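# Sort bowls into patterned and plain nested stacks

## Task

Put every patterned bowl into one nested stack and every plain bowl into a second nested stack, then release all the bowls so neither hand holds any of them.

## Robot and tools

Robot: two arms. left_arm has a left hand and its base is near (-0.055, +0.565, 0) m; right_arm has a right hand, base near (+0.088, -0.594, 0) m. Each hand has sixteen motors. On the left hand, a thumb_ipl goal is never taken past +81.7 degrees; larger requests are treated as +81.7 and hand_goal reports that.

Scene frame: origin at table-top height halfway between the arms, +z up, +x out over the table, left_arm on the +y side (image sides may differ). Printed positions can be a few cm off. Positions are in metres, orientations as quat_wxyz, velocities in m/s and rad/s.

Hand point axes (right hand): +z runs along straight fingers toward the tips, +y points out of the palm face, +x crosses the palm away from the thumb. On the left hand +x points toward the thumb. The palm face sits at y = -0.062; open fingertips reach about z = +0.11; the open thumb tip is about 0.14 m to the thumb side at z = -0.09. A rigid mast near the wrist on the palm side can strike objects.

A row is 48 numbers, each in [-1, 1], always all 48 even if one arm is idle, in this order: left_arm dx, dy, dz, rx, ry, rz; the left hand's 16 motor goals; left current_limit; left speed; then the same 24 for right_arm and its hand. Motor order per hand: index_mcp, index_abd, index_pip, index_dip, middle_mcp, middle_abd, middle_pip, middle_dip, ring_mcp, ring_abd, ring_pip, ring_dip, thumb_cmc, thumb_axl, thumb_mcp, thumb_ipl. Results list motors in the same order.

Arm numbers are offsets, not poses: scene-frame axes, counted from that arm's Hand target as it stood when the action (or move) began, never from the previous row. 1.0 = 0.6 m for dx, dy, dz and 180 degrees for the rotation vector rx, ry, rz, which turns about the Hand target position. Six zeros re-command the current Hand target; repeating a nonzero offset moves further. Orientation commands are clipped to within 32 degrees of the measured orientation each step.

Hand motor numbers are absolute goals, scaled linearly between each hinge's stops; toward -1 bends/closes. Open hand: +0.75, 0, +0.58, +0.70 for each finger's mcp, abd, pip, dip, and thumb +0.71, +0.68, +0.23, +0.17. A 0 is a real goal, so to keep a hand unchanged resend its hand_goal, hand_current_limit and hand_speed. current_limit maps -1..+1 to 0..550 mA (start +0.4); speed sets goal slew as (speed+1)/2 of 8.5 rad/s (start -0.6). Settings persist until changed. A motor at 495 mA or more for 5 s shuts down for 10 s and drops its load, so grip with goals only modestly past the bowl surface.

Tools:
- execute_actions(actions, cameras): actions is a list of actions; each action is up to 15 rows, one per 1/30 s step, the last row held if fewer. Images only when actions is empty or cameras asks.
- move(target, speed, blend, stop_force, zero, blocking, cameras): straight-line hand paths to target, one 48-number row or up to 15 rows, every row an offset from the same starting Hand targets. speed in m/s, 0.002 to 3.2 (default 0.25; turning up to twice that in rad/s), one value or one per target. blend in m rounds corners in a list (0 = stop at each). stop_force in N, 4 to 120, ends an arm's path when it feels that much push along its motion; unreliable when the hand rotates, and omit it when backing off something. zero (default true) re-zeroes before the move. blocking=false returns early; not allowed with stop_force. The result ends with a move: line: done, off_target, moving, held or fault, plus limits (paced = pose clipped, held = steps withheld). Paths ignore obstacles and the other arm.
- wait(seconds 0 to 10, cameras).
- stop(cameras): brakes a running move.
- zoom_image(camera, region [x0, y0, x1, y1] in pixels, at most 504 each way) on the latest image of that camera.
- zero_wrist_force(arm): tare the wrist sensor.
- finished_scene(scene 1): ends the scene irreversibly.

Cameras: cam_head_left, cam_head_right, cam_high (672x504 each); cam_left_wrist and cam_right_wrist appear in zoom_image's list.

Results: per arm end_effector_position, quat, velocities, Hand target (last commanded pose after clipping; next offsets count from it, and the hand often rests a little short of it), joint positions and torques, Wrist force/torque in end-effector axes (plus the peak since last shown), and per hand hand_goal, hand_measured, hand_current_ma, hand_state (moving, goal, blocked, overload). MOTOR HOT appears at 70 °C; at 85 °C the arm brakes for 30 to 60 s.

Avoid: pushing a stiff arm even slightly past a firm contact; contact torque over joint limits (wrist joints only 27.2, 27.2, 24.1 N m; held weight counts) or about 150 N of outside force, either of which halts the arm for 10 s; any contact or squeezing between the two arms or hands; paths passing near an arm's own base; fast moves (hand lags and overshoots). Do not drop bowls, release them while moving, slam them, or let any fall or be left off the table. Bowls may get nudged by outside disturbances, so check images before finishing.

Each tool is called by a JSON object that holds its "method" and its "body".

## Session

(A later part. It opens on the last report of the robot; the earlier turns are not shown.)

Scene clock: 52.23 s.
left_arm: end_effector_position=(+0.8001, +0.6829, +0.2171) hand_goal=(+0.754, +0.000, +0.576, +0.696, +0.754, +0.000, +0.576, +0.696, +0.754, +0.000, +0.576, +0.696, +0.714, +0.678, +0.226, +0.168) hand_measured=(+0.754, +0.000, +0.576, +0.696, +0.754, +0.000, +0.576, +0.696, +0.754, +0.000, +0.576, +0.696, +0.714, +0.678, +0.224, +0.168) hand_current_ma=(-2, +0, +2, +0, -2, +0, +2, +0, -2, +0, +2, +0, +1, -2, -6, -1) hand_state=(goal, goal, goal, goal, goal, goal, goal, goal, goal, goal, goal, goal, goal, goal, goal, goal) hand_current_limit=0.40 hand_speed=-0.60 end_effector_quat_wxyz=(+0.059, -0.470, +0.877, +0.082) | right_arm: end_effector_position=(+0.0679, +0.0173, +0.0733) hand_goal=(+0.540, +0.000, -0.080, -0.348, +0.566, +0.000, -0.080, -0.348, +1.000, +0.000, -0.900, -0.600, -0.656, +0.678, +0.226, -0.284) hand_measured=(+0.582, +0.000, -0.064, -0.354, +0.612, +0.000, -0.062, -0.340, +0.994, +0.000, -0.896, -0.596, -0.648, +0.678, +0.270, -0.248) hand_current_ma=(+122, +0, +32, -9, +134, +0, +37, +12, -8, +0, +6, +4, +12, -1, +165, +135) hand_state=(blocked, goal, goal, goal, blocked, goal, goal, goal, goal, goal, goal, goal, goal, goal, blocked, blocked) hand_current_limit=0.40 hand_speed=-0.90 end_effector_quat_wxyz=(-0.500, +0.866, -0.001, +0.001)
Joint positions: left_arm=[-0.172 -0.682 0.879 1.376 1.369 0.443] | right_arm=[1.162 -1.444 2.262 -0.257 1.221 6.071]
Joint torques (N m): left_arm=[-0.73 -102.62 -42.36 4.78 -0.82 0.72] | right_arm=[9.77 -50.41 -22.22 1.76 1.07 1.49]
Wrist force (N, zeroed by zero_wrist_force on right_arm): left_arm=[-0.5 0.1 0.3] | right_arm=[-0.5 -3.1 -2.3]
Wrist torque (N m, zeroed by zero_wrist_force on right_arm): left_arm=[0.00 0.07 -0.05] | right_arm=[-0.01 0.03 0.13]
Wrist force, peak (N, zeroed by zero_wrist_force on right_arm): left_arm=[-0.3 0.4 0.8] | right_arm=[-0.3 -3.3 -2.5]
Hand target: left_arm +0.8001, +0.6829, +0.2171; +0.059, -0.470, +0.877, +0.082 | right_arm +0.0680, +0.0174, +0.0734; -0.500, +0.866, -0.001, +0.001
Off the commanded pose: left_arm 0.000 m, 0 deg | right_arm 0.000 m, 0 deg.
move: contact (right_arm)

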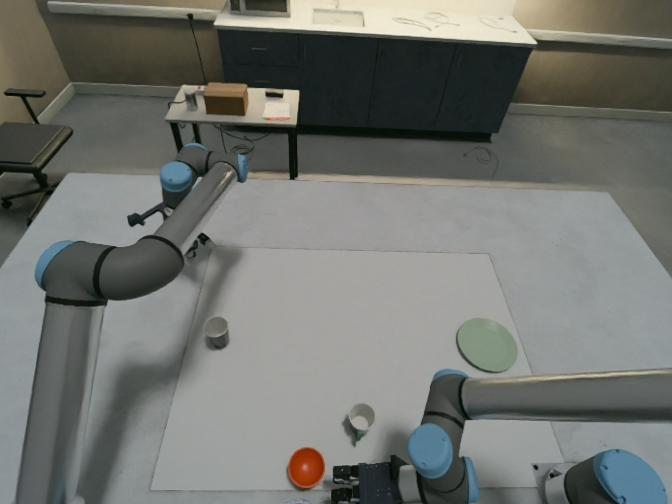

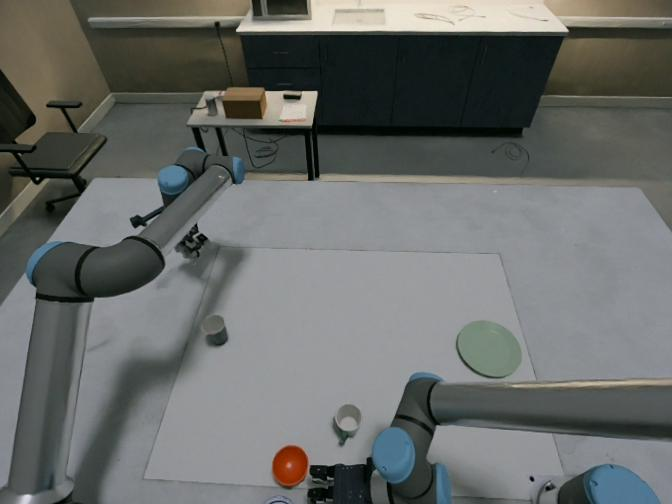

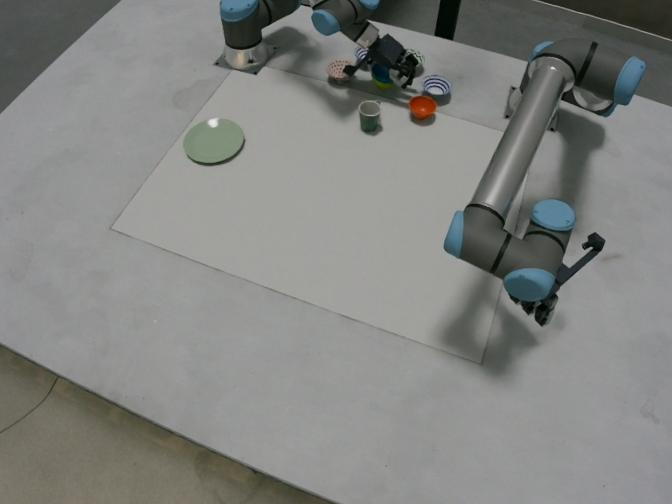

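{"method": "move", "body": {"target": [0,0,0,0,0,0,0.754,0,0.576,0.696,0.754,0,0.576,0.696,0.754,0,0.576,0.696,0.714,0.678,0.226,0.168,0.4,-0.6, 0,0,0,0,0,0,0.77,0,-0.08,-0.348,0.77,0,-0.08,-0.348,1.0,0,-0.9,-0.6,-0.657,0.678,0.225,-0.03,0.4,-0.92], "cameras": ["all"]}}

{"method": "zoom_image", "body": {"camera": "cam_high", "region": [350, 25, 430, 95]}}

Scene clock: 53.90 s.
left_arm: end_effector_position=(+0.8001, +0.6829, +0.2171) hand_goal=(+0.754, +0.000, +0.576, +0.696, +0.754, +0.000, +0.576, +0.696, +0.754, +0.000, +0.576, +0.696, +0.714, +0.678, +0.226, +0.168) hand_measured=(+0.754, +0.000, +0.576, +0.696, +0.754, +0.000, +0.576, +0.696, +0.754, +0.000, +0.576, +0.696, +0.714, +0.678, +0.224, +0.168) hand_current_ma=(-2, +0, +2, +0, -2, +0, +2, +0, -2, +0, +2, +0, +1, -2, -6, -1) hand_state=(goal, goal, goal, goal, goal, goal, goal, goal, goal, goal, goal, goal, goal, goal, goal, goal) hand_current_limit=0.40 hand_speed=-0.60 end_effector_quat_wxyz=(+0.059, -0.470, +0.877, +0.082) | right_arm: end_effector_position=(+0.0680, +0.0174, +0.0734) hand_goal=(+0.770, +0.000, -0.080, -0.348, +0.770, +0.000, -0.080, -0.348, +1.000, +0.000, -0.900, -0.600, -0.656, +0.678, +0.226, -0.030) hand_measured=(+0.750, +0.000, -0.078, -0.350, +0.750, +0.000, -0.078, -0.344, +0.994, +0.000, -0.896, -0.596, -0.652, +0.678, +0.226, -0.032) hand_current_ma=(-44, +0, +2, -2, -45, +0, +2, +6, -8, +0, +6, +4, +4, -1, +0, -4) hand_state=(goal, goal, goal, goal, goal, goal, goal, goal, goal, goal, goal, goal, goal, goal, goal, goal) hand_current_limit=0.40 hand_speed=-0.92 end_effector_quat_wxyz=(-0.500, +0.866, -0.001, +0.001)
Joint positions: left_arm=[-0.172 -0.682 0.879 1.376 1.369 0.443] | right_arm=[1.162 -1.445 2.262 -0.257 1.221 6.071]
Joint torques (N m): left_arm=[0.89 -104.55 -42.33 4.97 -0.86 0.71] | right_arm=[5.02 -57.73 -38.76 1.74 0.27 0.67]
Wrist force (N, zeroed by zero_wrist_force on right_arm): left_arm=[-0.4 0.4 0.4] | right_arm=[0.1 0.3 -0.4]
Wrist torque (N m, zeroed by zero_wrist_force on right_arm): left_arm=[0.01 0.05 -0.03] | right_arm=[0.00 0.02 0.12]
Wrist force, peak (N, zeroed by zero_wrist_force on right_arm): left_arm=[-0.4 0.1 0.8] | right_arm=[-0.3 -3.5 -2.5]
Hand target: left_arm +0.8001, +0.6829, +0.2171; +0.059, -0.470, +0.877, +0.082 | right_arm +0.0680, +0.0174, +0.0734; -0.500, +0.866, -0.001, +0.001
Off the commanded pose: left_arm 0.000 m, 0 deg | right_arm 0.000 m, 0 deg.
move: done

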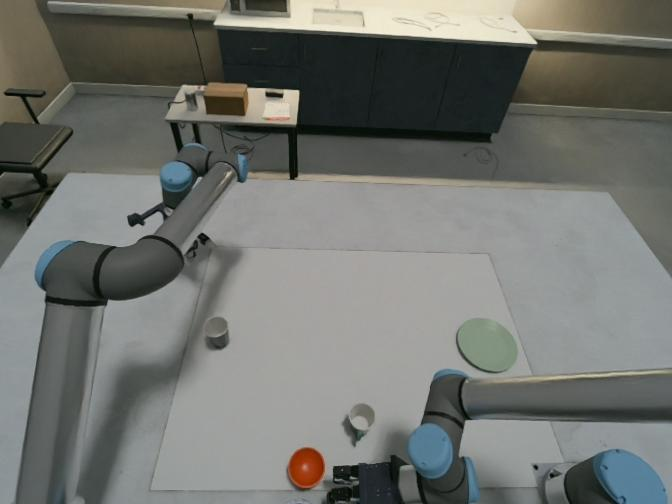

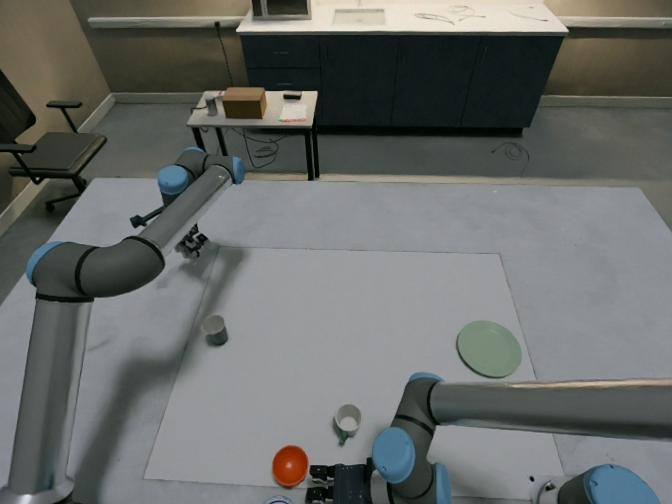

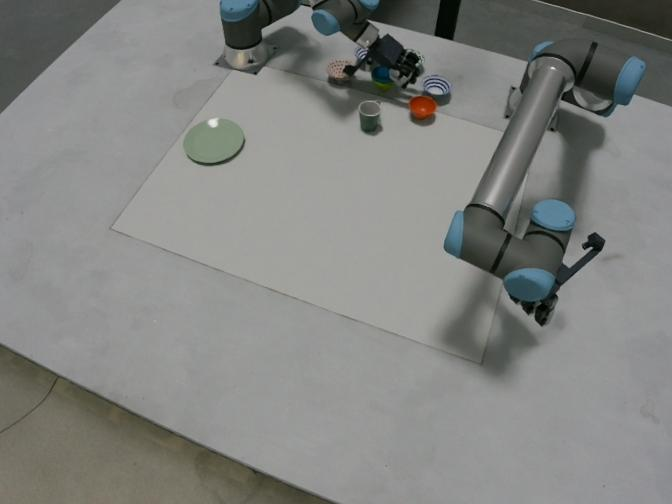

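Scaled by 6.300.

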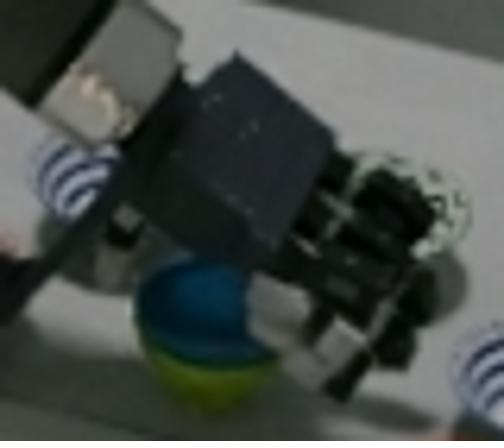

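{"method": "move", "body": {"target": [0,0,0,0,0,0,0.754,0,0.576,0.696,0.754,0,0.576,0.696,0.754,0,0.576,0.696,0.714,0.678,0.226,0.168,0.4,-0.6, 0,0,0.16,0,0,0,0.77,0,-0.08,-0.348,0.77,0,-0.08,-0.348,1.0,0,-0.9,-0.6,-0.657,0.678,0.225,-0.03,0.4,-0.9], "speed": 0.12, "cameras": ["all"]}}

{"method": "zoom_image", "body": {"camera": "cam_high", "region": [320, 20, 460, 130]}}

{"method": "zoom_image", "body": {"camera": "cam_head_left", "region": [270, 404, 410, 504]}}

{"method": "zoom_image", "body": {"camera": "cam_head_right", "region": [250, 404, 390, 504]}}

Scene clock: 55.57 s.
left_arm: end_effector_position=(+0.8001, +0.6829, +0.2171) hand_goal=(+0.754, +0.000, +0.576, +0.696, +0.754, +0.000, +0.576, +0.696, +0.754, +0.000, +0.576, +0.696, +0.714, +0.678, +0.226, +0.168) hand_measured=(+0.754, +0.000, +0.576, +0.696, +0.754, +0.000, +0.576, +0.696, +0.754, +0.000, +0.576, +0.696, +0.714, +0.678, +0.224, +0.168) hand_current_ma=(-2, +0, +2, +0, -2, +0, +2, +0, -2, +0, +2, +0, +1, -2, -6, -1) hand_state=(goal, goal, goal, goal, goal, goal, goal, goal, goal, goal, goal, goal, goal, goal, goal, goal) hand_current_limit=0.40 hand_speed=-0.60 end_effector_quat_wxyz=(+0.059, -0.470, +0.877, +0.082) | right_arm: end_effector_position=(+0.0679, +0.0174, +0.1692) hand_goal=(+0.770, +0.000, -0.080, -0.348, +0.770, +0.000, -0.080, -0.348, +1.000, +0.000, -0.900, -0.600, -0.656, +0.678, +0.226, -0.030) hand_measured=(+0.752, +0.000, -0.078, -0.350, +0.752, +0.000, -0.078, -0.344, +0.994, +0.000, -0.896, -0.596, -0.654, +0.678, +0.226, -0.032) hand_current_ma=(-40, +0, +2, -2, -41, +0, +2, +5, -8, +0, +6, +4, +4, -1, +0, -4) hand_state=(goal, goal, goal, goal, goal, goal, goal, goal, goal, goal, goal, goal, goal, goal, goal, goal) hand_current_limit=0.40 hand_speed=-0.90 end_effector_quat_wxyz=(-0.500, +0.866, -0.001, +0.001)
Joint positions: left_arm=[-0.172 -0.682 0.879 1.376 1.369 0.443] | right_arm=[1.162 -1.573 2.18 -0.046 1.221 6.071]
Joint torques (N m): left_arm=[-0.86 -102.57 -40.76 5.04 -0.64 0.53] | right_arm=[-6.54 -52.05 -48.94 3.76 -1.93 -0.33]
Wrist force (N, zeroed by zero_wrist_force on right_arm): left_arm=[-0.1 0.0 0.4] | right_arm=[0.0 -0.5 0.0]
Wrist torque (N m, zeroed by zero_wrist_force on right_arm): left_arm=[-0.03 0.02 0.00] | right_arm=[-0.12 -0.03 0.06]
Wrist force, peak (N, zeroed by zero_wrist_force on right_arm): left_arm=[-0.8 0.2 1.0] | right_arm=[-0.2 1.7 -0.3]
Hand target: left_arm +0.8001, +0.6829, +0.2171; +0.059, -0.470, +0.877, +0.082 | right_arm +0.0680, +0.0174, +0.1694; -0.500, +0.866, -0.001, +0.001
Off the commanded pose: left_arm 0.000 m, 0 deg | right_arm 0.000 m, 0 deg.
move: done

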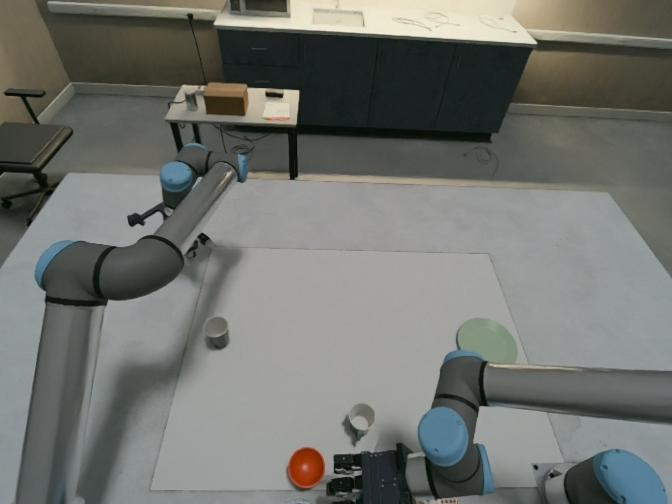

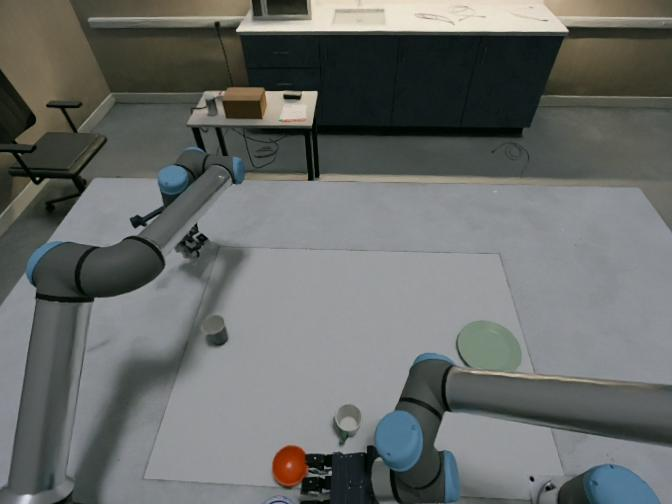

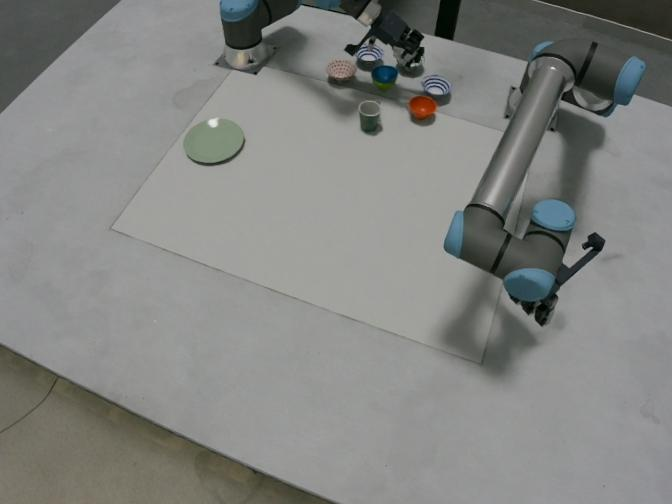

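Scaled by 3.600.

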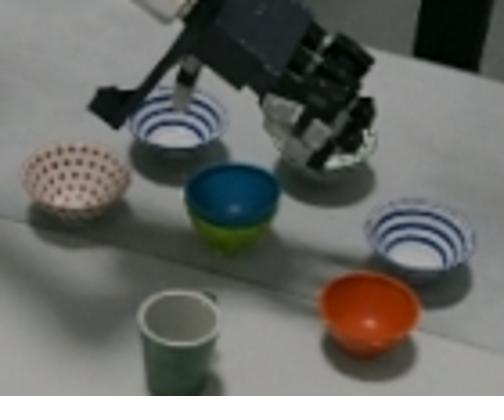

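Scaled by 3.600.

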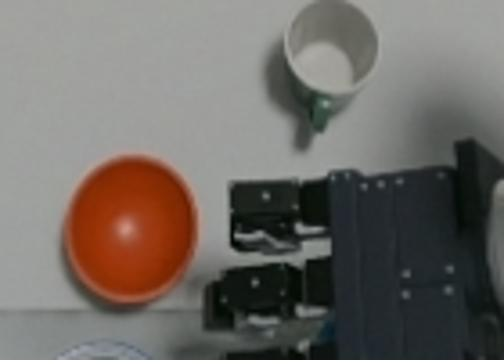

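Scaled by 3.600.

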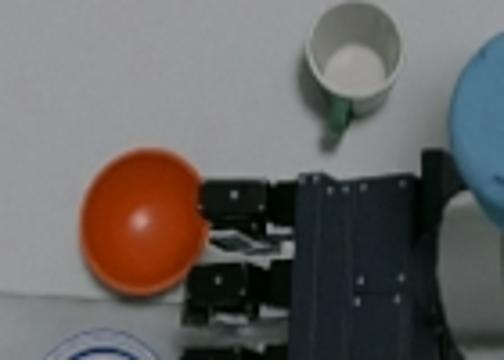

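{"method": "zoom_image", "body": {"camera": "cam_high", "region": [340, 15, 440, 95]}}

{"method": "zoom_image", "body": {"camera": "cam_head_left", "region": [310, 444, 390, 504]}}

Scaled by 5.040.

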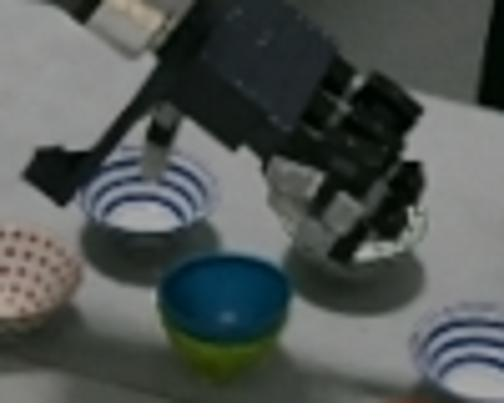

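Scaled by 6.300.

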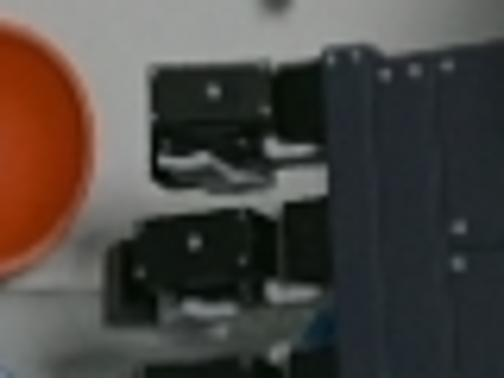

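{"method": "move", "body": {"target": [0,0,0,0,0,0,0.754,0,0.576,0.696,0.754,0,0.576,0.696,0.754,0,0.576,0.696,0.714,0.678,0.226,0.168,0.4,-0.6, 0.14,0.2877,-0.0657,0,0,0.1944,0.918,0,-0.08,-0.348,0.918,0,-0.08,-0.348,1.0,0,-0.9,-0.6,-0.657,0.678,0.225,0.059,0.4,-0.6], "speed": 0.25, "cameras": ["all"]}}

{"method": "zoom_image", "body": {"camera": "cam_high", "region": [370, 50, 470, 130]}}

{"method": "zoom_image", "body": {"camera": "cam_head_left", "region": [270, 404, 410, 504]}}

{"method": "zoom_image", "body": {"camera": "cam_head_right", "region": [250, 404, 390, 504]}}

Scene clock: 61.93 s.
left_arm: end_effector_position=(+0.8001, +0.6829, +0.2171) hand_goal=(+0.754, +0.000, +0.576, +0.696, +0.754, +0.000, +0.576, +0.696, +0.754, +0.000, +0.576, +0.696, +0.714, +0.678, +0.226, +0.168) hand_measured=(+0.754, +0.000, +0.576, +0.696, +0.754, +0.000, +0.576, +0.696, +0.754, +0.000, +0.576, +0.696, +0.714, +0.678, +0.224, +0.168) hand_current_ma=(-2, +0, +2, +0, -2, +0, +2, +0, -2, +0, +2, +0, +1, -2, -6, -1) hand_state=(goal, goal, goal, goal, goal, goal, goal, goal, goal, goal, goal, goal, goal, goal, goal, goal) hand_current_limit=0.40 hand_speed=-0.60 end_effector_quat_wxyz=(+0.059, -0.470, +0.877, +0.082) | right_arm: end_effector_position=(+0.1519, +0.1900, +0.1300) hand_goal=(+0.918, +0.000, -0.080, -0.348, +0.918, +0.000, -0.080, -0.348, +1.000, +0.000, -0.900, -0.600, -0.656, +0.678, +0.226, +0.060) hand_measured=(+0.898, +0.000, -0.078, -0.350, +0.896, +0.000, -0.078, -0.344, +0.994, +0.000, -0.896, -0.596, -0.654, +0.678, +0.226, +0.058) hand_current_ma=(-49, +0, +2, -2, -50, +0, +2, +5, -8, +0, +6, +4, +3, -1, +0, -4) hand_state=(blocked, goal, goal, goal, blocked, goal, goal, goal, goal, goal, goal, goal, goal, goal, goal, goal) hand_current_limit=0.40 hand_speed=-0.60 end_effector_quat_wxyz=(-0.477, +0.826, +0.259, -0.149)
Joint positions: left_arm=[-0.172 -0.682 0.879 1.376 1.369 0.443] | right_arm=[1.047 -1.087 1.693 0.331 0.668 5.465]
Joint torques (N m): left_arm=[0.42 -104.77 -43.24 4.79 -0.77 0.73] | right_arm=[10.67 -66.28 -45.93 6.44 -5.29 -1.65]
Wrist force (N, zeroed by zero_wrist_force on right_arm): left_arm=[-0.4 0.1 0.6] | right_arm=[0.2 0.3 -0.1]
Wrist torque (N m, zeroed by zero_wrist_force on right_arm): left_arm=[-0.05 0.07 -0.03] | right_arm=[0.00 -0.04 0.09]
Wrist force, peak (N, zeroed by zero_wrist_force on right_arm): left_arm=[-0.6 -0.3 1.0] | right_arm=[-1.2 -0.1 -0.7]
Hand target: left_arm +0.8001, +0.6829, +0.2171; +0.059, -0.470, +0.877, +0.082 | right_arm +0.1520, +0.1900, +0.1299; -0.477, +0.826, +0.259, -0.149
Off the commanded pose: left_arm 0.000 m, 0 deg | right_arm 0.000 m, 0 deg.
move: done

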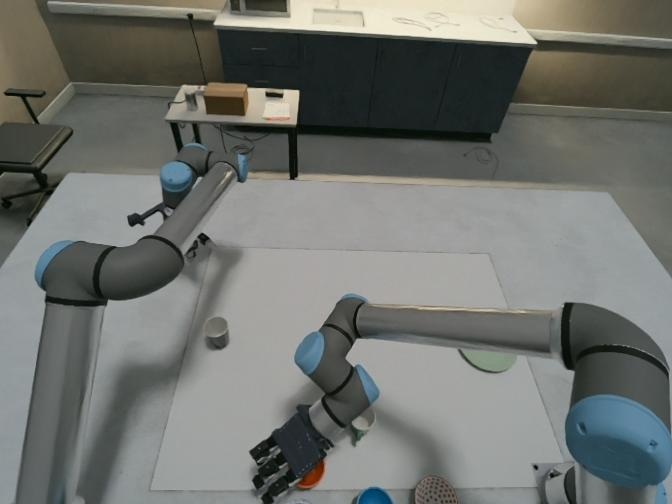

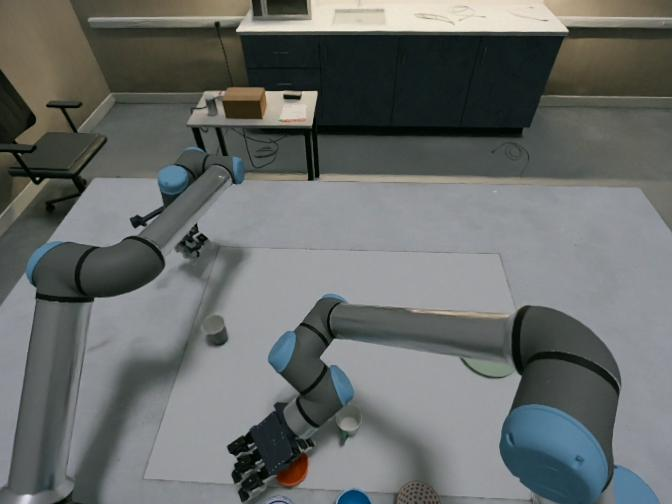

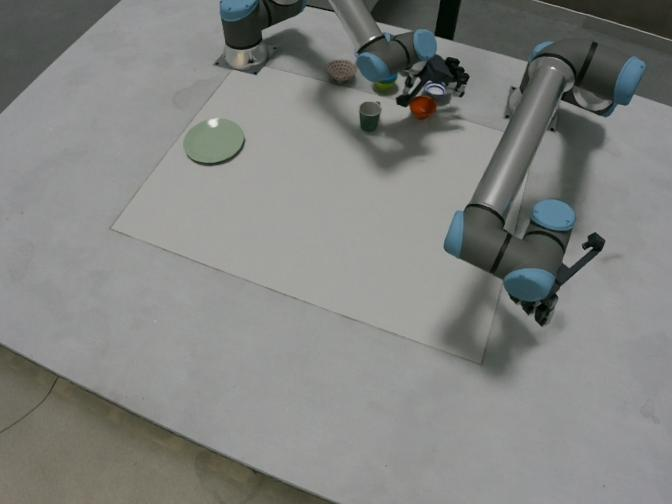

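Scaled by 5.040.

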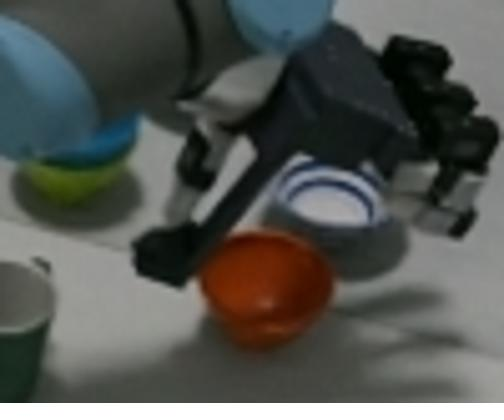

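Scaled by 3.600.

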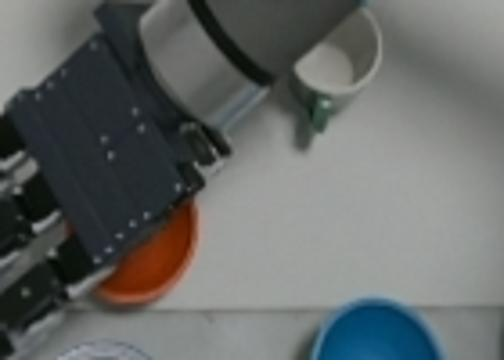

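Scaled by 3.600.

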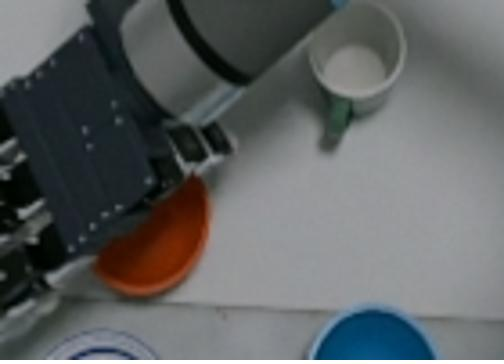

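{"method": "move", "body": {"target": [0,0,0,0,0,0,0.754,0,0.576,0.696,0.754,0,0.576,0.696,0.754,0,0.576,0.696,0.714,0.678,0.226,0.168,0.4,-0.6, 0,-0.005,-0.1265,0,0,0,0.918,0,-0.08,-0.348,0.918,0,-0.08,-0.348,1.0,0,-0.9,-0.6,-0.657,0.678,0.225,0.059,0.4,-0.6], "speed": 0.04, "stop_force": 4, "cameras": ["all"]}}

{"method": "zoom_image", "body": {"camera": "cam_high", "region": [370, 50, 470, 130]}}

{"method": "zoom_image", "body": {"camera": "cam_head_left", "region": [240, 404, 380, 504]}}

{"method": "zoom_image", "body": {"camera": "cam_head_right", "region": [220, 404, 360, 504]}}

Scene clock: 65.70 s.
left_arm: end_effector_position=(+0.8001, +0.6829, +0.2171) hand_goal=(+0.754, +0.000, +0.576, +0.696, +0.754, +0.000, +0.576, +0.696, +0.754, +0.000, +0.576, +0.696, +0.714, +0.678, +0.226, +0.168) hand_measured=(+0.754, +0.000, +0.576, +0.696, +0.754, +0.000, +0.576, +0.696, +0.754, +0.000, +0.576, +0.696, +0.714, +0.678, +0.224, +0.168) hand_current_ma=(-2, +0, +2, +0, -2, +0, +2, +0, -2, +0, +2, +0, +1, -2, -6, -1) hand_state=(goal, goal, goal, goal, goal, goal, goal, goal, goal, goal, goal, goal, goal, goal, goal, goal) hand_current_limit=0.40 hand_speed=-0.60 end_effector_quat_wxyz=(+0.059, -0.470, +0.877, +0.082) | right_arm: end_effector_position=(+0.1520, +0.1870, +0.0540) hand_goal=(+0.918, +0.000, -0.080, -0.348, +0.918, +0.000, -0.080, -0.348, +1.000, +0.000, -0.900, -0.600, -0.656, +0.678, +0.226, +0.060) hand_measured=(+0.898, +0.000, -0.078, -0.350, +0.896, +0.000, -0.078, -0.344, +0.994, +0.000, -0.896, -0.596, -0.654, +0.678, +0.226, +0.058) hand_current_ma=(-49, +0, +2, -2, -49, +0, +2, +5, -8, +0, +6, +4, +3, -1, +0, -4) hand_state=(blocked, goal, goal, goal, blocked, goal, goal, goal, goal, goal, goal, goal, goal, goal, goal, goal) hand_current_limit=0.40 hand_speed=-0.60 end_effector_quat_wxyz=(-0.477, +0.826, +0.259, -0.149)
Joint positions: left_arm=[-0.172 -0.682 0.879 1.376 1.369 0.443] | right_arm=[1.045 -1.013 1.738 0.215 0.667 5.461]
Joint torques (N m): left_arm=[1.04 -103.02 -40.83 5.05 -0.66 0.75] | right_arm=[-5.58 -70.19 -19.07 -0.17 -5.35 0.74]
Wrist force (N, zeroed by zero_wrist_force on right_arm): left_arm=[-0.2 0.1 0.3] | right_arm=[0.2 -0.5 -0.3]
Wrist torque (N m, zeroed by zero_wrist_force on right_arm): left_arm=[0.00 0.03 -0.02] | right_arm=[-0.10 -0.03 0.09]
Wrist force, peak (N, zeroed by zero_wrist_force on right_arm): left_arm=[-0.4 0.1 0.9] | right_arm=[0.1 -0.3 -0.7]
Hand target: left_arm +0.8001, +0.6829, +0.2171; +0.059, -0.470, +0.877, +0.082 | right_arm +0.1520, +0.1870, +0.0540; -0.477, +0.826, +0.259, -0.149
Off the commanded pose: left_arm 0.000 m, 0 deg | right_arm 0.000 m, 0 deg.
move: done

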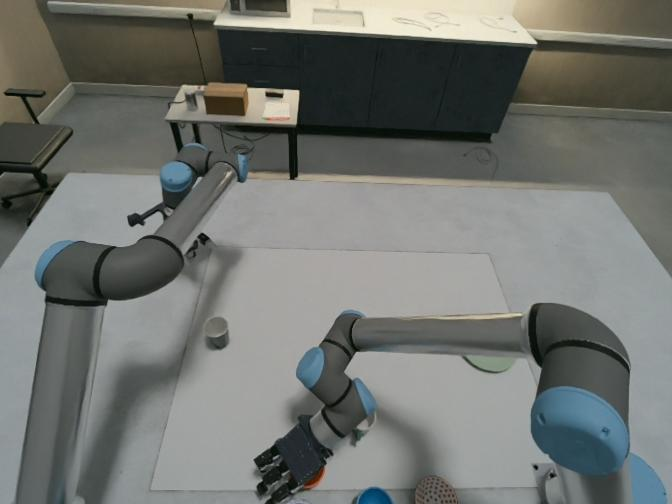

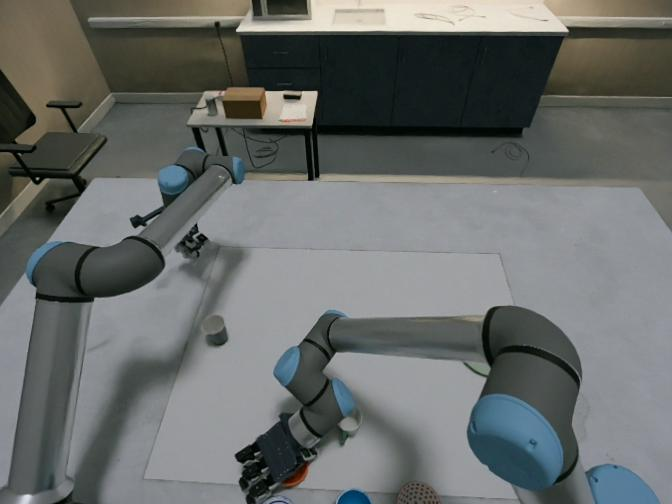

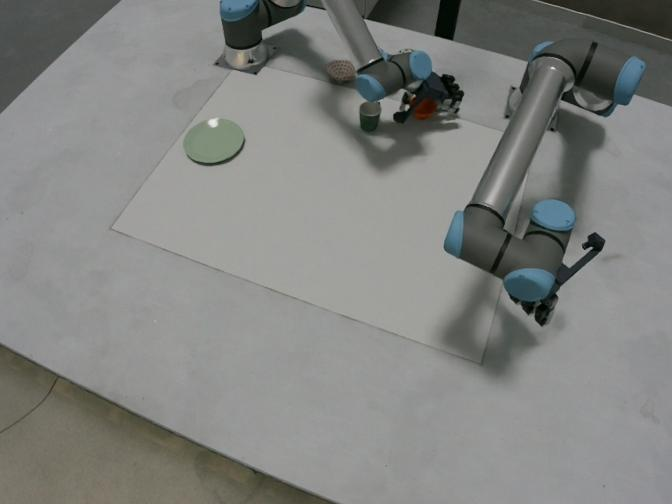

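Scaled by 5.040.

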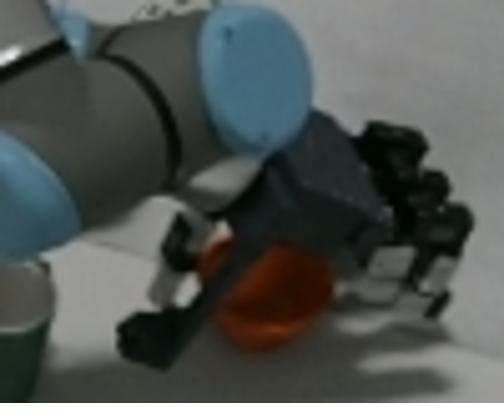

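Scaled by 3.600.

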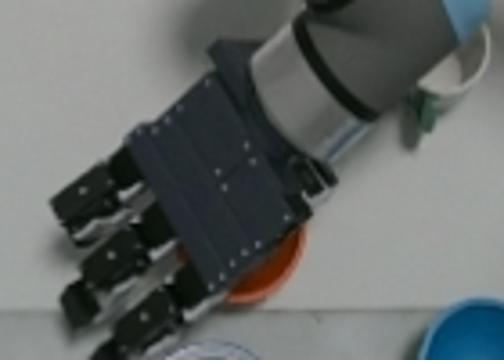

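Scaled by 3.600.

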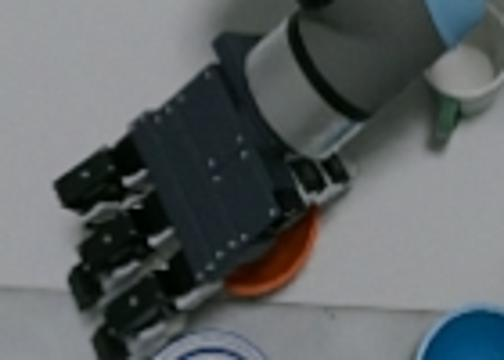

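{"method": "move", "body": {"target": [0,0,0,0,0,0,0.754,0,0.576,0.696,0.754,0,0.576,0.696,0.754,0,0.576,0.696,0.714,0.678,0.226,0.168,0.4,-0.6, -0.01,-0.007,0,0,0,0,0.918,0,-0.08,-0.348,0.918,0,-0.08,-0.348,1.0,0,-0.9,-0.6,-0.657,0.678,0.225,0.059,0.4,-0.6], "speed": 0.03}}

{"method": "move", "body": {"target": [0,0,0,0,0,0,0.754,0,0.576,0.696,0.754,0,0.576,0.696,0.754,0,0.576,0.696,0.714,0.678,0.226,0.168,0.4,-0.6, 0,0,0,0,0,0,0.62,0,-0.08,-0.348,0.62,0,-0.08,-0.348,1.0,0,-0.9,-0.6,-0.657,0.678,0.225,-0.22,0.4,-0.9]}}

{"method": "move", "body": {"target": [0,0,0,0,0,0,0.754,0,0.576,0.696,0.754,0,0.576,0.696,0.754,0,0.576,0.696,0.714,0.678,0.226,0.168,0.4,-0.6, 0,0,0,0,0,0,0.55,0,-0.08,-0.348,0.56,0,-0.08,-0.348,1.0,0,-0.9,-0.6,-0.657,0.678,0.225,-0.28,0.4,-0.9], "cameras": ["all"]}}

{"method": "zoom_image", "body": {"camera": "cam_high", "region": [370, 50, 470, 130]}}

Scene clock: 67.13 s.
left_arm: end_effector_position=(+0.8001, +0.6829, +0.2171) hand_goal=(+0.754, +0.000, +0.576, +0.696, +0.754, +0.000, +0.576, +0.696, +0.754, +0.000, +0.576, +0.696, +0.714, +0.678, +0.226, +0.168) hand_measured=(+0.754, +0.000, +0.576, +0.696, +0.754, +0.000, +0.576, +0.696, +0.754, +0.000, +0.576, +0.696, +0.714, +0.678, +0.224, +0.168) hand_current_ma=(-2, +0, +2, +0, -2, +0, +2, +0, -2, +0, +2, +0, +1, -2, -6, -1) hand_state=(goal, goal, goal, goal, goal, goal, goal, goal, goal, goal, goal, goal, goal, goal, goal, goal) hand_current_limit=0.40 hand_speed=-0.60 end_effector_quat_wxyz=(+0.059, -0.470, +0.877, +0.082) | right_arm: end_effector_position=(+0.1461, +0.1829, +0.0540) hand_goal=(+0.918, +0.000, -0.080, -0.348, +0.918, +0.000, -0.080, -0.348, +1.000, +0.000, -0.900, -0.600, -0.656, +0.678, +0.226, +0.060) hand_measured=(+0.898, +0.000, -0.078, -0.350, +0.896, +0.000, -0.078, -0.344, +0.994, +0.000, -0.896, -0.596, -0.654, +0.678, +0.226, +0.058) hand_current_ma=(-48, +0, +2, -2, -49, +0, +2, +5, -8, +0, +6, +4, +3, -1, +0, -4) hand_state=(blocked, goal, goal, goal, blocked, goal, goal, goal, goal, goal, goal, goal, goal, goal, goal, goal) hand_current_limit=0.40 hand_speed=-0.60 end_effector_quat_wxyz=(-0.477, +0.826, +0.259, -0.149)
Joint positions: left_arm=[-0.172 -0.682 0.879 1.376 1.369 0.443] | right_arm=[1.049 -1.021 1.751 0.205 0.67 5.467]
Joint torques (N m): left_arm=[-0.13 -102.88 -42.03 4.78 -0.65 0.79] | right_arm=[11.22 -97.25 -18.51 -0.06 0.67 1.71]
Wrist force (N, zeroed by zero_wrist_force on right_arm): left_arm=[-0.5 0.1 0.1] | right_arm=[0.5 -0.4 -0.3]
Wrist torque (N m, zeroed by zero_wrist_force on right_arm): left_arm=[0.00 0.07 -0.05] | right_arm=[-0.09 -0.02 0.11]
Wrist force, peak (N, zeroed by zero_wrist_force on right_arm): left_arm=[-0.5 0.5 0.3] | right_arm=[0.8 -0.3 -0.3]
Hand target: left_arm +0.8001, +0.6829, +0.2171; +0.059, -0.470, +0.877, +0.082 | right_arm +0.1460, +0.1828, +0.0540; -0.477, +0.826, +0.259, -0.149
Off the commanded pose: left_arm 0.000 m, 0 deg | right_arm 0.000 m, 0 deg.
move: done

Scene clock: 68.43 s.
left_arm: end_effector_position=(+0.8001, +0.6829, +0.2171) hand_goal=(+0.754, +0.000, +0.576, +0.696, +0.754, +0.000, +0.576, +0.696, +0.754, +0.000, +0.576, +0.696, +0.714, +0.678, +0.226, +0.168) hand_measured=(+0.754, +0.000, +0.576, +0.696, +0.754, +0.000, +0.576, +0.696, +0.754, +0.000, +0.576, +0.696, +0.714, +0.678, +0.224, +0.168) hand_current_ma=(-2, +0, +2, +0, -2, +0, +2, +0, -2, +0, +2, +0, +1, -2, -6, -1) hand_state=(goal, goal, goal, goal, goal, goal, goal, goal, goal, goal, goal, goal, goal, goal, goal, goal) hand_current_limit=0.40 hand_speed=-0.60 end_effector_quat_wxyz=(+0.059, -0.470, +0.877, +0.082) | right_arm: end_effector_position=(+0.1460, +0.1828, +0.0540) hand_goal=(+0.620, +0.000, -0.080, -0.348, +0.620, +0.000, -0.080, -0.348, +1.000, +0.000, -0.900, -0.600, -0.656, +0.678, +0.226, -0.220) hand_measured=(+0.618, +0.000, -0.078, -0.350, +0.648, +0.000, -0.068, -0.344, +0.994, +0.000, -0.896, -0.596, -0.648, +0.678, +0.244, -0.198) hand_current_ma=(-2, +0, +2, -2, +70, +0, +23, +5, -8, +0, +6, +4, +14, -1, +54, +69) hand_state=(goal, goal, goal, goal, blocked, goal, goal, goal, goal, goal, goal, goal, goal, goal, goal, blocked) hand_current_limit=0.40 hand_speed=-0.90 end_effector_quat_wxyz=(-0.477, +0.826, +0.259, -0.149)
Joint positions: left_arm=[-0.172 -0.682 0.879 1.376 1.369 0.443] | right_arm=[1.049 -1.021 1.752 0.205 0.67 5.467]
Joint torques (N m): left_arm=[-1.09 -106.15 -42.94 4.99 -0.62 0.93] | right_arm=[10.06 -93.83 -18.83 -0.25 0.72 1.63]
Wrist force (N, zeroed by zero_wrist_force on right_arm): left_arm=[-0.2 0.4 0.2] | right_arm=[0.3 -1.0 -0.3]
Wrist torque (N m, zeroed by zero_wrist_force on right_arm): left_arm=[0.04 0.03 -0.03] | right_arm=[-0.06 -0.03 0.10]
Wrist force, peak (N, zeroed by zero_wrist_force on right_arm): left_arm=[-0.9 0.5 0.4] | right_arm=[0.8 -1.6 -0.9]
Hand target: left_arm +0.8001, +0.6829, +0.2171; +0.059, -0.470, +0.877, +0.082 | right_arm +0.1460, +0.1828, +0.0540; -0.477, +0.826, +0.259, -0.149
Off the commanded pose: left_arm 0.000 m, 0 deg | right_arm 0.000 m, 0 deg.
move: done

Scene clock: 68.93 s.
left_arm: end_effector_position=(+0.8001, +0.6829, +0.2171) hand_goal=(+0.754, +0.000, +0.576, +0.696, +0.754, +0.000, +0.576, +0.696, +0.754, +0.000, +0.576, +0.696, +0.714, +0.678, +0.226, +0.168) hand_measured=(+0.754, +0.000, +0.576, +0.696, +0.754, +0.000, +0.576, +0.696, +0.754, +0.000, +0.576, +0.696, +0.714, +0.678, +0.224, +0.168) hand_current_ma=(-2, +0, +2, +0, -2, +0, +2, +0, -2, +0, +2, +0, +1, -2, -6, -1) hand_state=(goal, goal, goal, goal, goal, goal, goal, goal, goal, goal, goal, goal, goal, goal, goal, goal) hand_current_limit=0.40 hand_speed=-0.60 end_effector_quat_wxyz=(+0.059, -0.470, +0.877, +0.082) | right_arm: end_effector_position=(+0.1460, +0.1828, +0.0540) hand_goal=(+0.550, +0.000, -0.080, -0.348, +0.560, +0.000, -0.080, -0.348, +1.000, +0.000, -0.900, -0.600, -0.656, +0.678, +0.226, -0.280) hand_measured=(+0.566, +0.000, -0.078, -0.350, +0.640, +0.000, -0.060, -0.342, +0.994, +0.000, -0.896, -0.596, -0.644, +0.678, +0.262, -0.242) hand_current_ma=(+33, +0, +3, -2, +276, +0, +45, +8, -8, +0, +6, +4, +23, +0, +129, +142) hand_state=(goal, goal, goal, goal, blocked, goal, blocked, goal, goal, goal, goal, goal, goal, goal, blocked, blocked) hand_current_limit=0.40 hand_speed=-0.90 end_effector_quat_wxyz=(-0.477, +0.826, +0.259, -0.149)
Joint positions: left_arm=[-0.172 -0.682 0.879 1.376 1.369 0.443] | right_arm=[1.049 -1.021 1.752 0.205 0.67 5.467]
Joint torques (N m): left_arm=[-1.15 -105.82 -42.47 4.75 -1.13 0.97] | right_arm=[9.84 -93.65 -19.81 0.01 0.84 1.63]
Wrist force (N, zeroed by zero_wrist_force on right_arm): left_arm=[-0.1 -0.1 0.6] | right_arm=[0.4 -1.0 -0.6]
Wrist torque (N m, zeroed by zero_wrist_force on right_arm): left_arm=[-0.07 0.02 -0.01] | right_arm=[-0.02 -0.05 0.12]
Wrist force, peak (N, zeroed by zero_wrist_force on right_arm): left_arm=[-0.7 0.0 0.2] | right_arm=[0.4 -1.0 -0.6]
Hand target: left_arm +0.8001, +0.6829, +0.2171; +0.059, -0.470, +0.877, +0.082 | right_arm +0.1460, +0.1828, +0.0540; -0.477, +0.826, +0.259, -0.149
Off the commanded pose: left_arm 0.000 m, 0 deg | right_arm 0.000 m, 0 deg.
move: done

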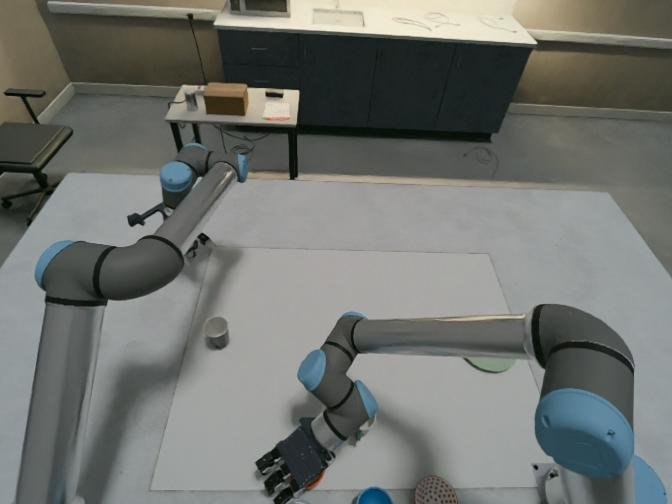

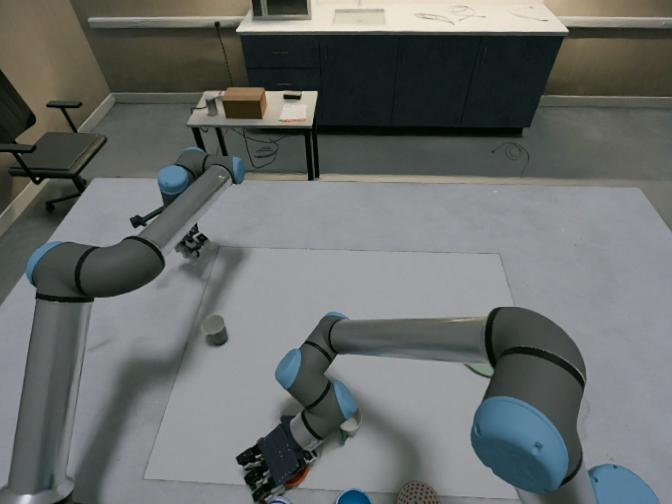

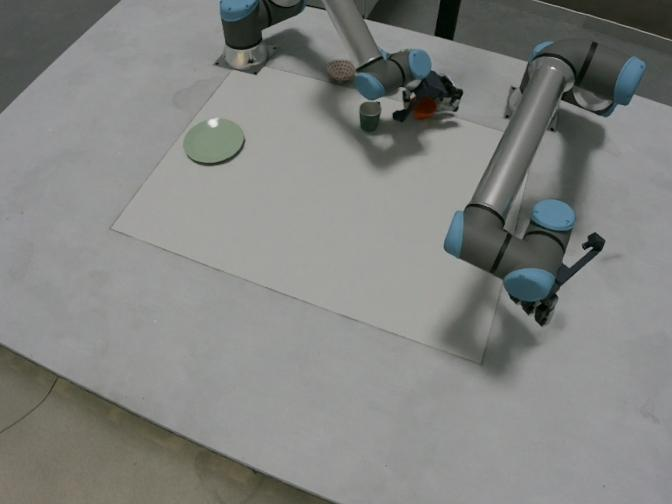

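Scaled by 5.040.

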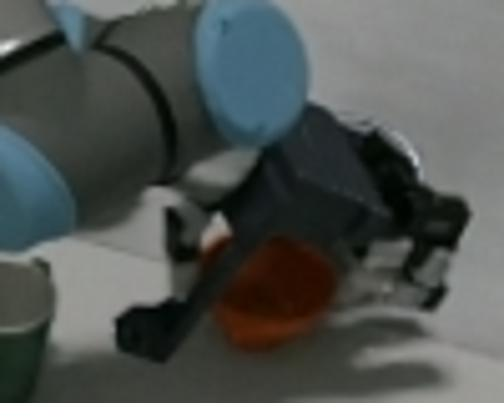

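{"method": "move", "body": {"target": [0,0,0,0,0,0,0.754,0,0.576,0.696,0.754,0,0.576,0.696,0.754,0,0.576,0.696,0.714,0.678,0.226,0.168,0.4,-0.6, 0,0,0,0,0,0,0.515,0,-0.08,-0.348,0.575,0,-0.08,-0.348,1.0,0,-0.9,-0.6,-0.657,0.678,0.225,-0.285,0.4,-0.9]}}

{"method": "move", "body": {"target": [0,0,0,0,0,0,0.754,0,0.576,0.696,0.754,0,0.576,0.696,0.754,0,0.576,0.696,0.714,0.678,0.226,0.168,0.4,-0.6, 0,0,0.03,0,0,0,0.515,0,-0.08,-0.348,0.575,0,-0.08,-0.348,1.0,0,-0.9,-0.6,-0.657,0.678,0.225,-0.285,0.4,-0.9], "speed": 0.05, "cameras": ["all"]}}

{"method": "zoom_image", "body": {"camera": "cam_high", "region": [370, 50, 470, 130]}}

Scene clock: 69.87 s.
left_arm: end_effector_position=(+0.8001, +0.6829, +0.2171) hand_goal=(+0.754, +0.000, +0.576, +0.696, +0.754, +0.000, +0.576, +0.696, +0.754, +0.000, +0.576, +0.696, +0.714, +0.678, +0.226, +0.168) hand_measured=(+0.754, +0.000, +0.576, +0.696, +0.754, +0.000, +0.576, +0.696, +0.754, +0.000, +0.576, +0.696, +0.714, +0.678, +0.224, +0.168) hand_current_ma=(-2, +0, +2, +0, -2, +0, +2, +0, -2, +0, +2, +0, +1, -2, -6, -1) hand_state=(goal, goal, goal, goal, goal, goal, goal, goal, goal, goal, goal, goal, goal, goal, goal, goal) hand_current_limit=0.40 hand_speed=-0.60 end_effector_quat_wxyz=(+0.059, -0.470, +0.877, +0.082) | right_arm: end_effector_position=(+0.1460, +0.1828, +0.0540) hand_goal=(+0.516, +0.000, -0.080, -0.348, +0.576, +0.000, -0.080, -0.348, +1.000, +0.000, -0.900, -0.600, -0.656, +0.678, +0.226, -0.284) hand_measured=(+0.556, +0.000, -0.072, -0.350, +0.638, +0.000, -0.060, -0.342, +0.994, +0.000, -0.896, -0.596, -0.644, +0.678, +0.266, -0.244) hand_current_ma=(+115, +0, +14, -2, +198, +0, +45, +9, -8, +0, +6, +4, +23, +0, +144, +152) hand_state=(blocked, goal, goal, goal, blocked, goal, blocked, goal, goal, goal, goal, goal, goal, goal, blocked, blocked) hand_current_limit=0.40 hand_speed=-0.90 end_effector_quat_wxyz=(-0.477, +0.826, +0.259, -0.149)
Joint positions: left_arm=[-0.172 -0.682 0.879 1.376 1.369 0.443] | right_arm=[1.049 -1.021 1.752 0.205 0.67 5.467]
Joint torques (N m): left_arm=[0.07 -103.32 -41.53 4.64 -0.96 1.01] | right_arm=[9.42 -93.86 -20.5 0.08 0.82 1.56]
Wrist force (N, zeroed by zero_wrist_force on right_arm): left_arm=[-0.2 0.2 0.4] | right_arm=[0.3 -1.0 -0.1]
Wrist torque (N m, zeroed by zero_wrist_force on right_arm): left_arm=[-0.01 0.04 -0.02] | right_arm=[-0.05 -0.06 0.12]
Wrist force, peak (N, zeroed by zero_wrist_force on right_arm): left_arm=[-0.3 0.8 0.6] | right_arm=[0.2 -1.2 -0.4]
Hand target: left_arm +0.8001, +0.6829, +0.2171; +0.059, -0.470, +0.877, +0.082 | right_arm +0.1460, +0.1828, +0.0540; -0.477, +0.826, +0.259, -0.149
Off the commanded pose: left_arm 0.000 m, 0 deg | right_arm 0.000 m, 0 deg.
move: done

Scene clock: 70.77 s.
left_arm: end_effector_position=(+0.8001, +0.6829, +0.2171) hand_goal=(+0.754, +0.000, +0.576, +0.696, +0.754, +0.000, +0.576, +0.696, +0.754, +0.000, +0.576, +0.696, +0.714, +0.678, +0.226, +0.168) hand_measured=(+0.754, +0.000, +0.576, +0.696, +0.754, +0.000, +0.576, +0.696, +0.754, +0.000, +0.576, +0.696, +0.714, +0.678, +0.224, +0.168) hand_current_ma=(-2, +0, +2, +0, -2, +0, +2, +0, -2, +0, +2, +0, +1, -2, -6, -1) hand_state=(goal, goal, goal, goal, goal, goal, goal, goal, goal, goal, goal, goal, goal, goal, goal, goal) hand_current_limit=0.40 hand_speed=-0.60 end_effector_quat_wxyz=(+0.059, -0.470, +0.877, +0.082) | right_arm: end_effector_position=(+0.1459, +0.1828, +0.0718) hand_goal=(+0.516, +0.000, -0.080, -0.348, +0.576, +0.000, -0.080, -0.348, +1.000, +0.000, -0.900, -0.600, -0.656, +0.678, +0.226, -0.284) hand_measured=(+0.554, +0.000, -0.068, -0.348, +0.636, +0.000, -0.060, -0.338, +0.994, +0.000, -0.896, -0.596, -0.644, +0.678, +0.266, -0.244) hand_current_ma=(+103, +1, +21, +0, +190, +0, +45, +16, -8, +0, +6, +4, +23, +0, +148, +152) hand_state=(blocked, goal, goal, goal, blocked, goal, blocked, goal, goal, goal, goal, goal, goal, goal, blocked, blocked) hand_current_limit=0.40 hand_speed=-0.90 end_effector_quat_wxyz=(-0.477, +0.826, +0.259, -0.149)
Joint positions: left_arm=[-0.172 -0.682 0.879 1.376 1.369 0.443] | right_arm=[1.049 -1.041 1.744 0.232 0.67 5.468]
Joint torques (N m): left_arm=[1.04 -102.84 -42.2 4.58 -0.77 0.82] | right_arm=[9.28 -94.5 -42.91 6.61 0.64 -0.39]
Wrist force (N, zeroed by zero_wrist_force on right_arm): left_arm=[-0.3 0.0 0.6] | right_arm=[0.3 0.1 -0.3]
Wrist torque (N m, zeroed by zero_wrist_force on right_arm): left_arm=[-0.05 0.04 -0.03] | right_arm=[-0.02 -0.05 0.10]
Wrist force, peak (N, zeroed by zero_wrist_force on right_arm): left_arm=[-0.5 0.8 0.4] | right_arm=[0.0 -0.7 -0.4]
Hand target: left_arm +0.8001, +0.6829, +0.2171; +0.059, -0.470, +0.877, +0.082 | right_arm +0.1460, +0.1828, +0.0720; -0.477, +0.826, +0.259, -0.149
Off the commanded pose: left_arm 0.000 m, 0 deg | right_arm 0.000 m, 0 deg.
move: done

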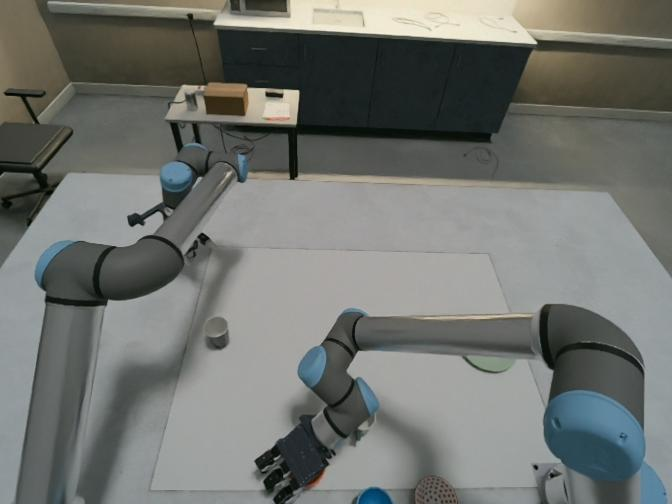

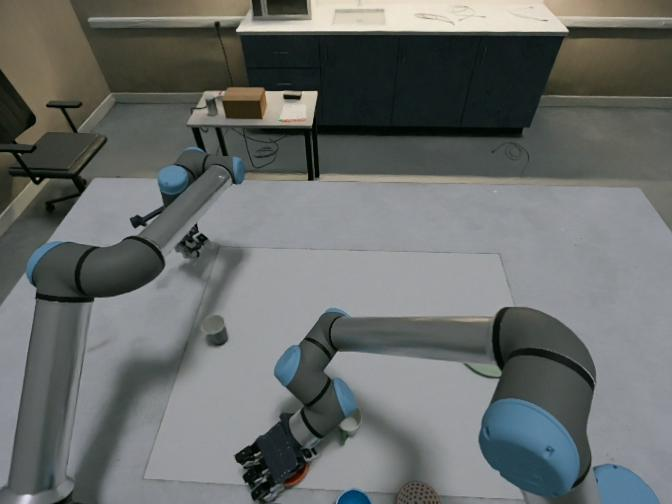

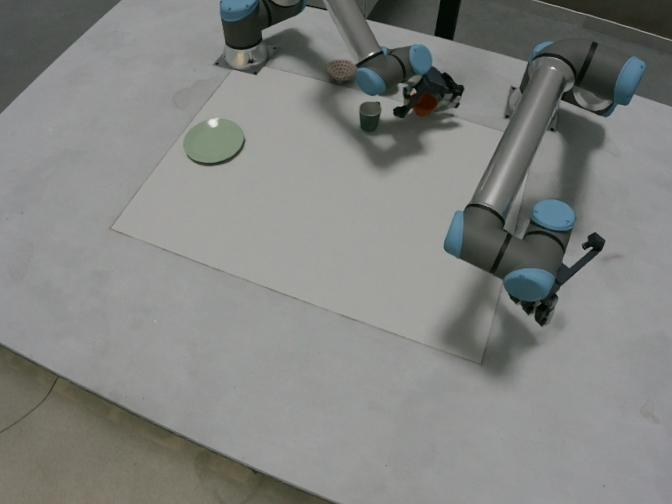

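Scaled by 5.040.

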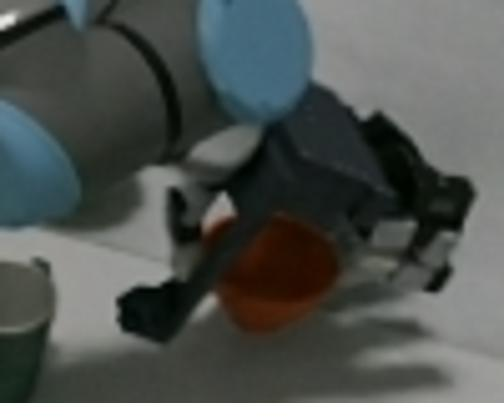

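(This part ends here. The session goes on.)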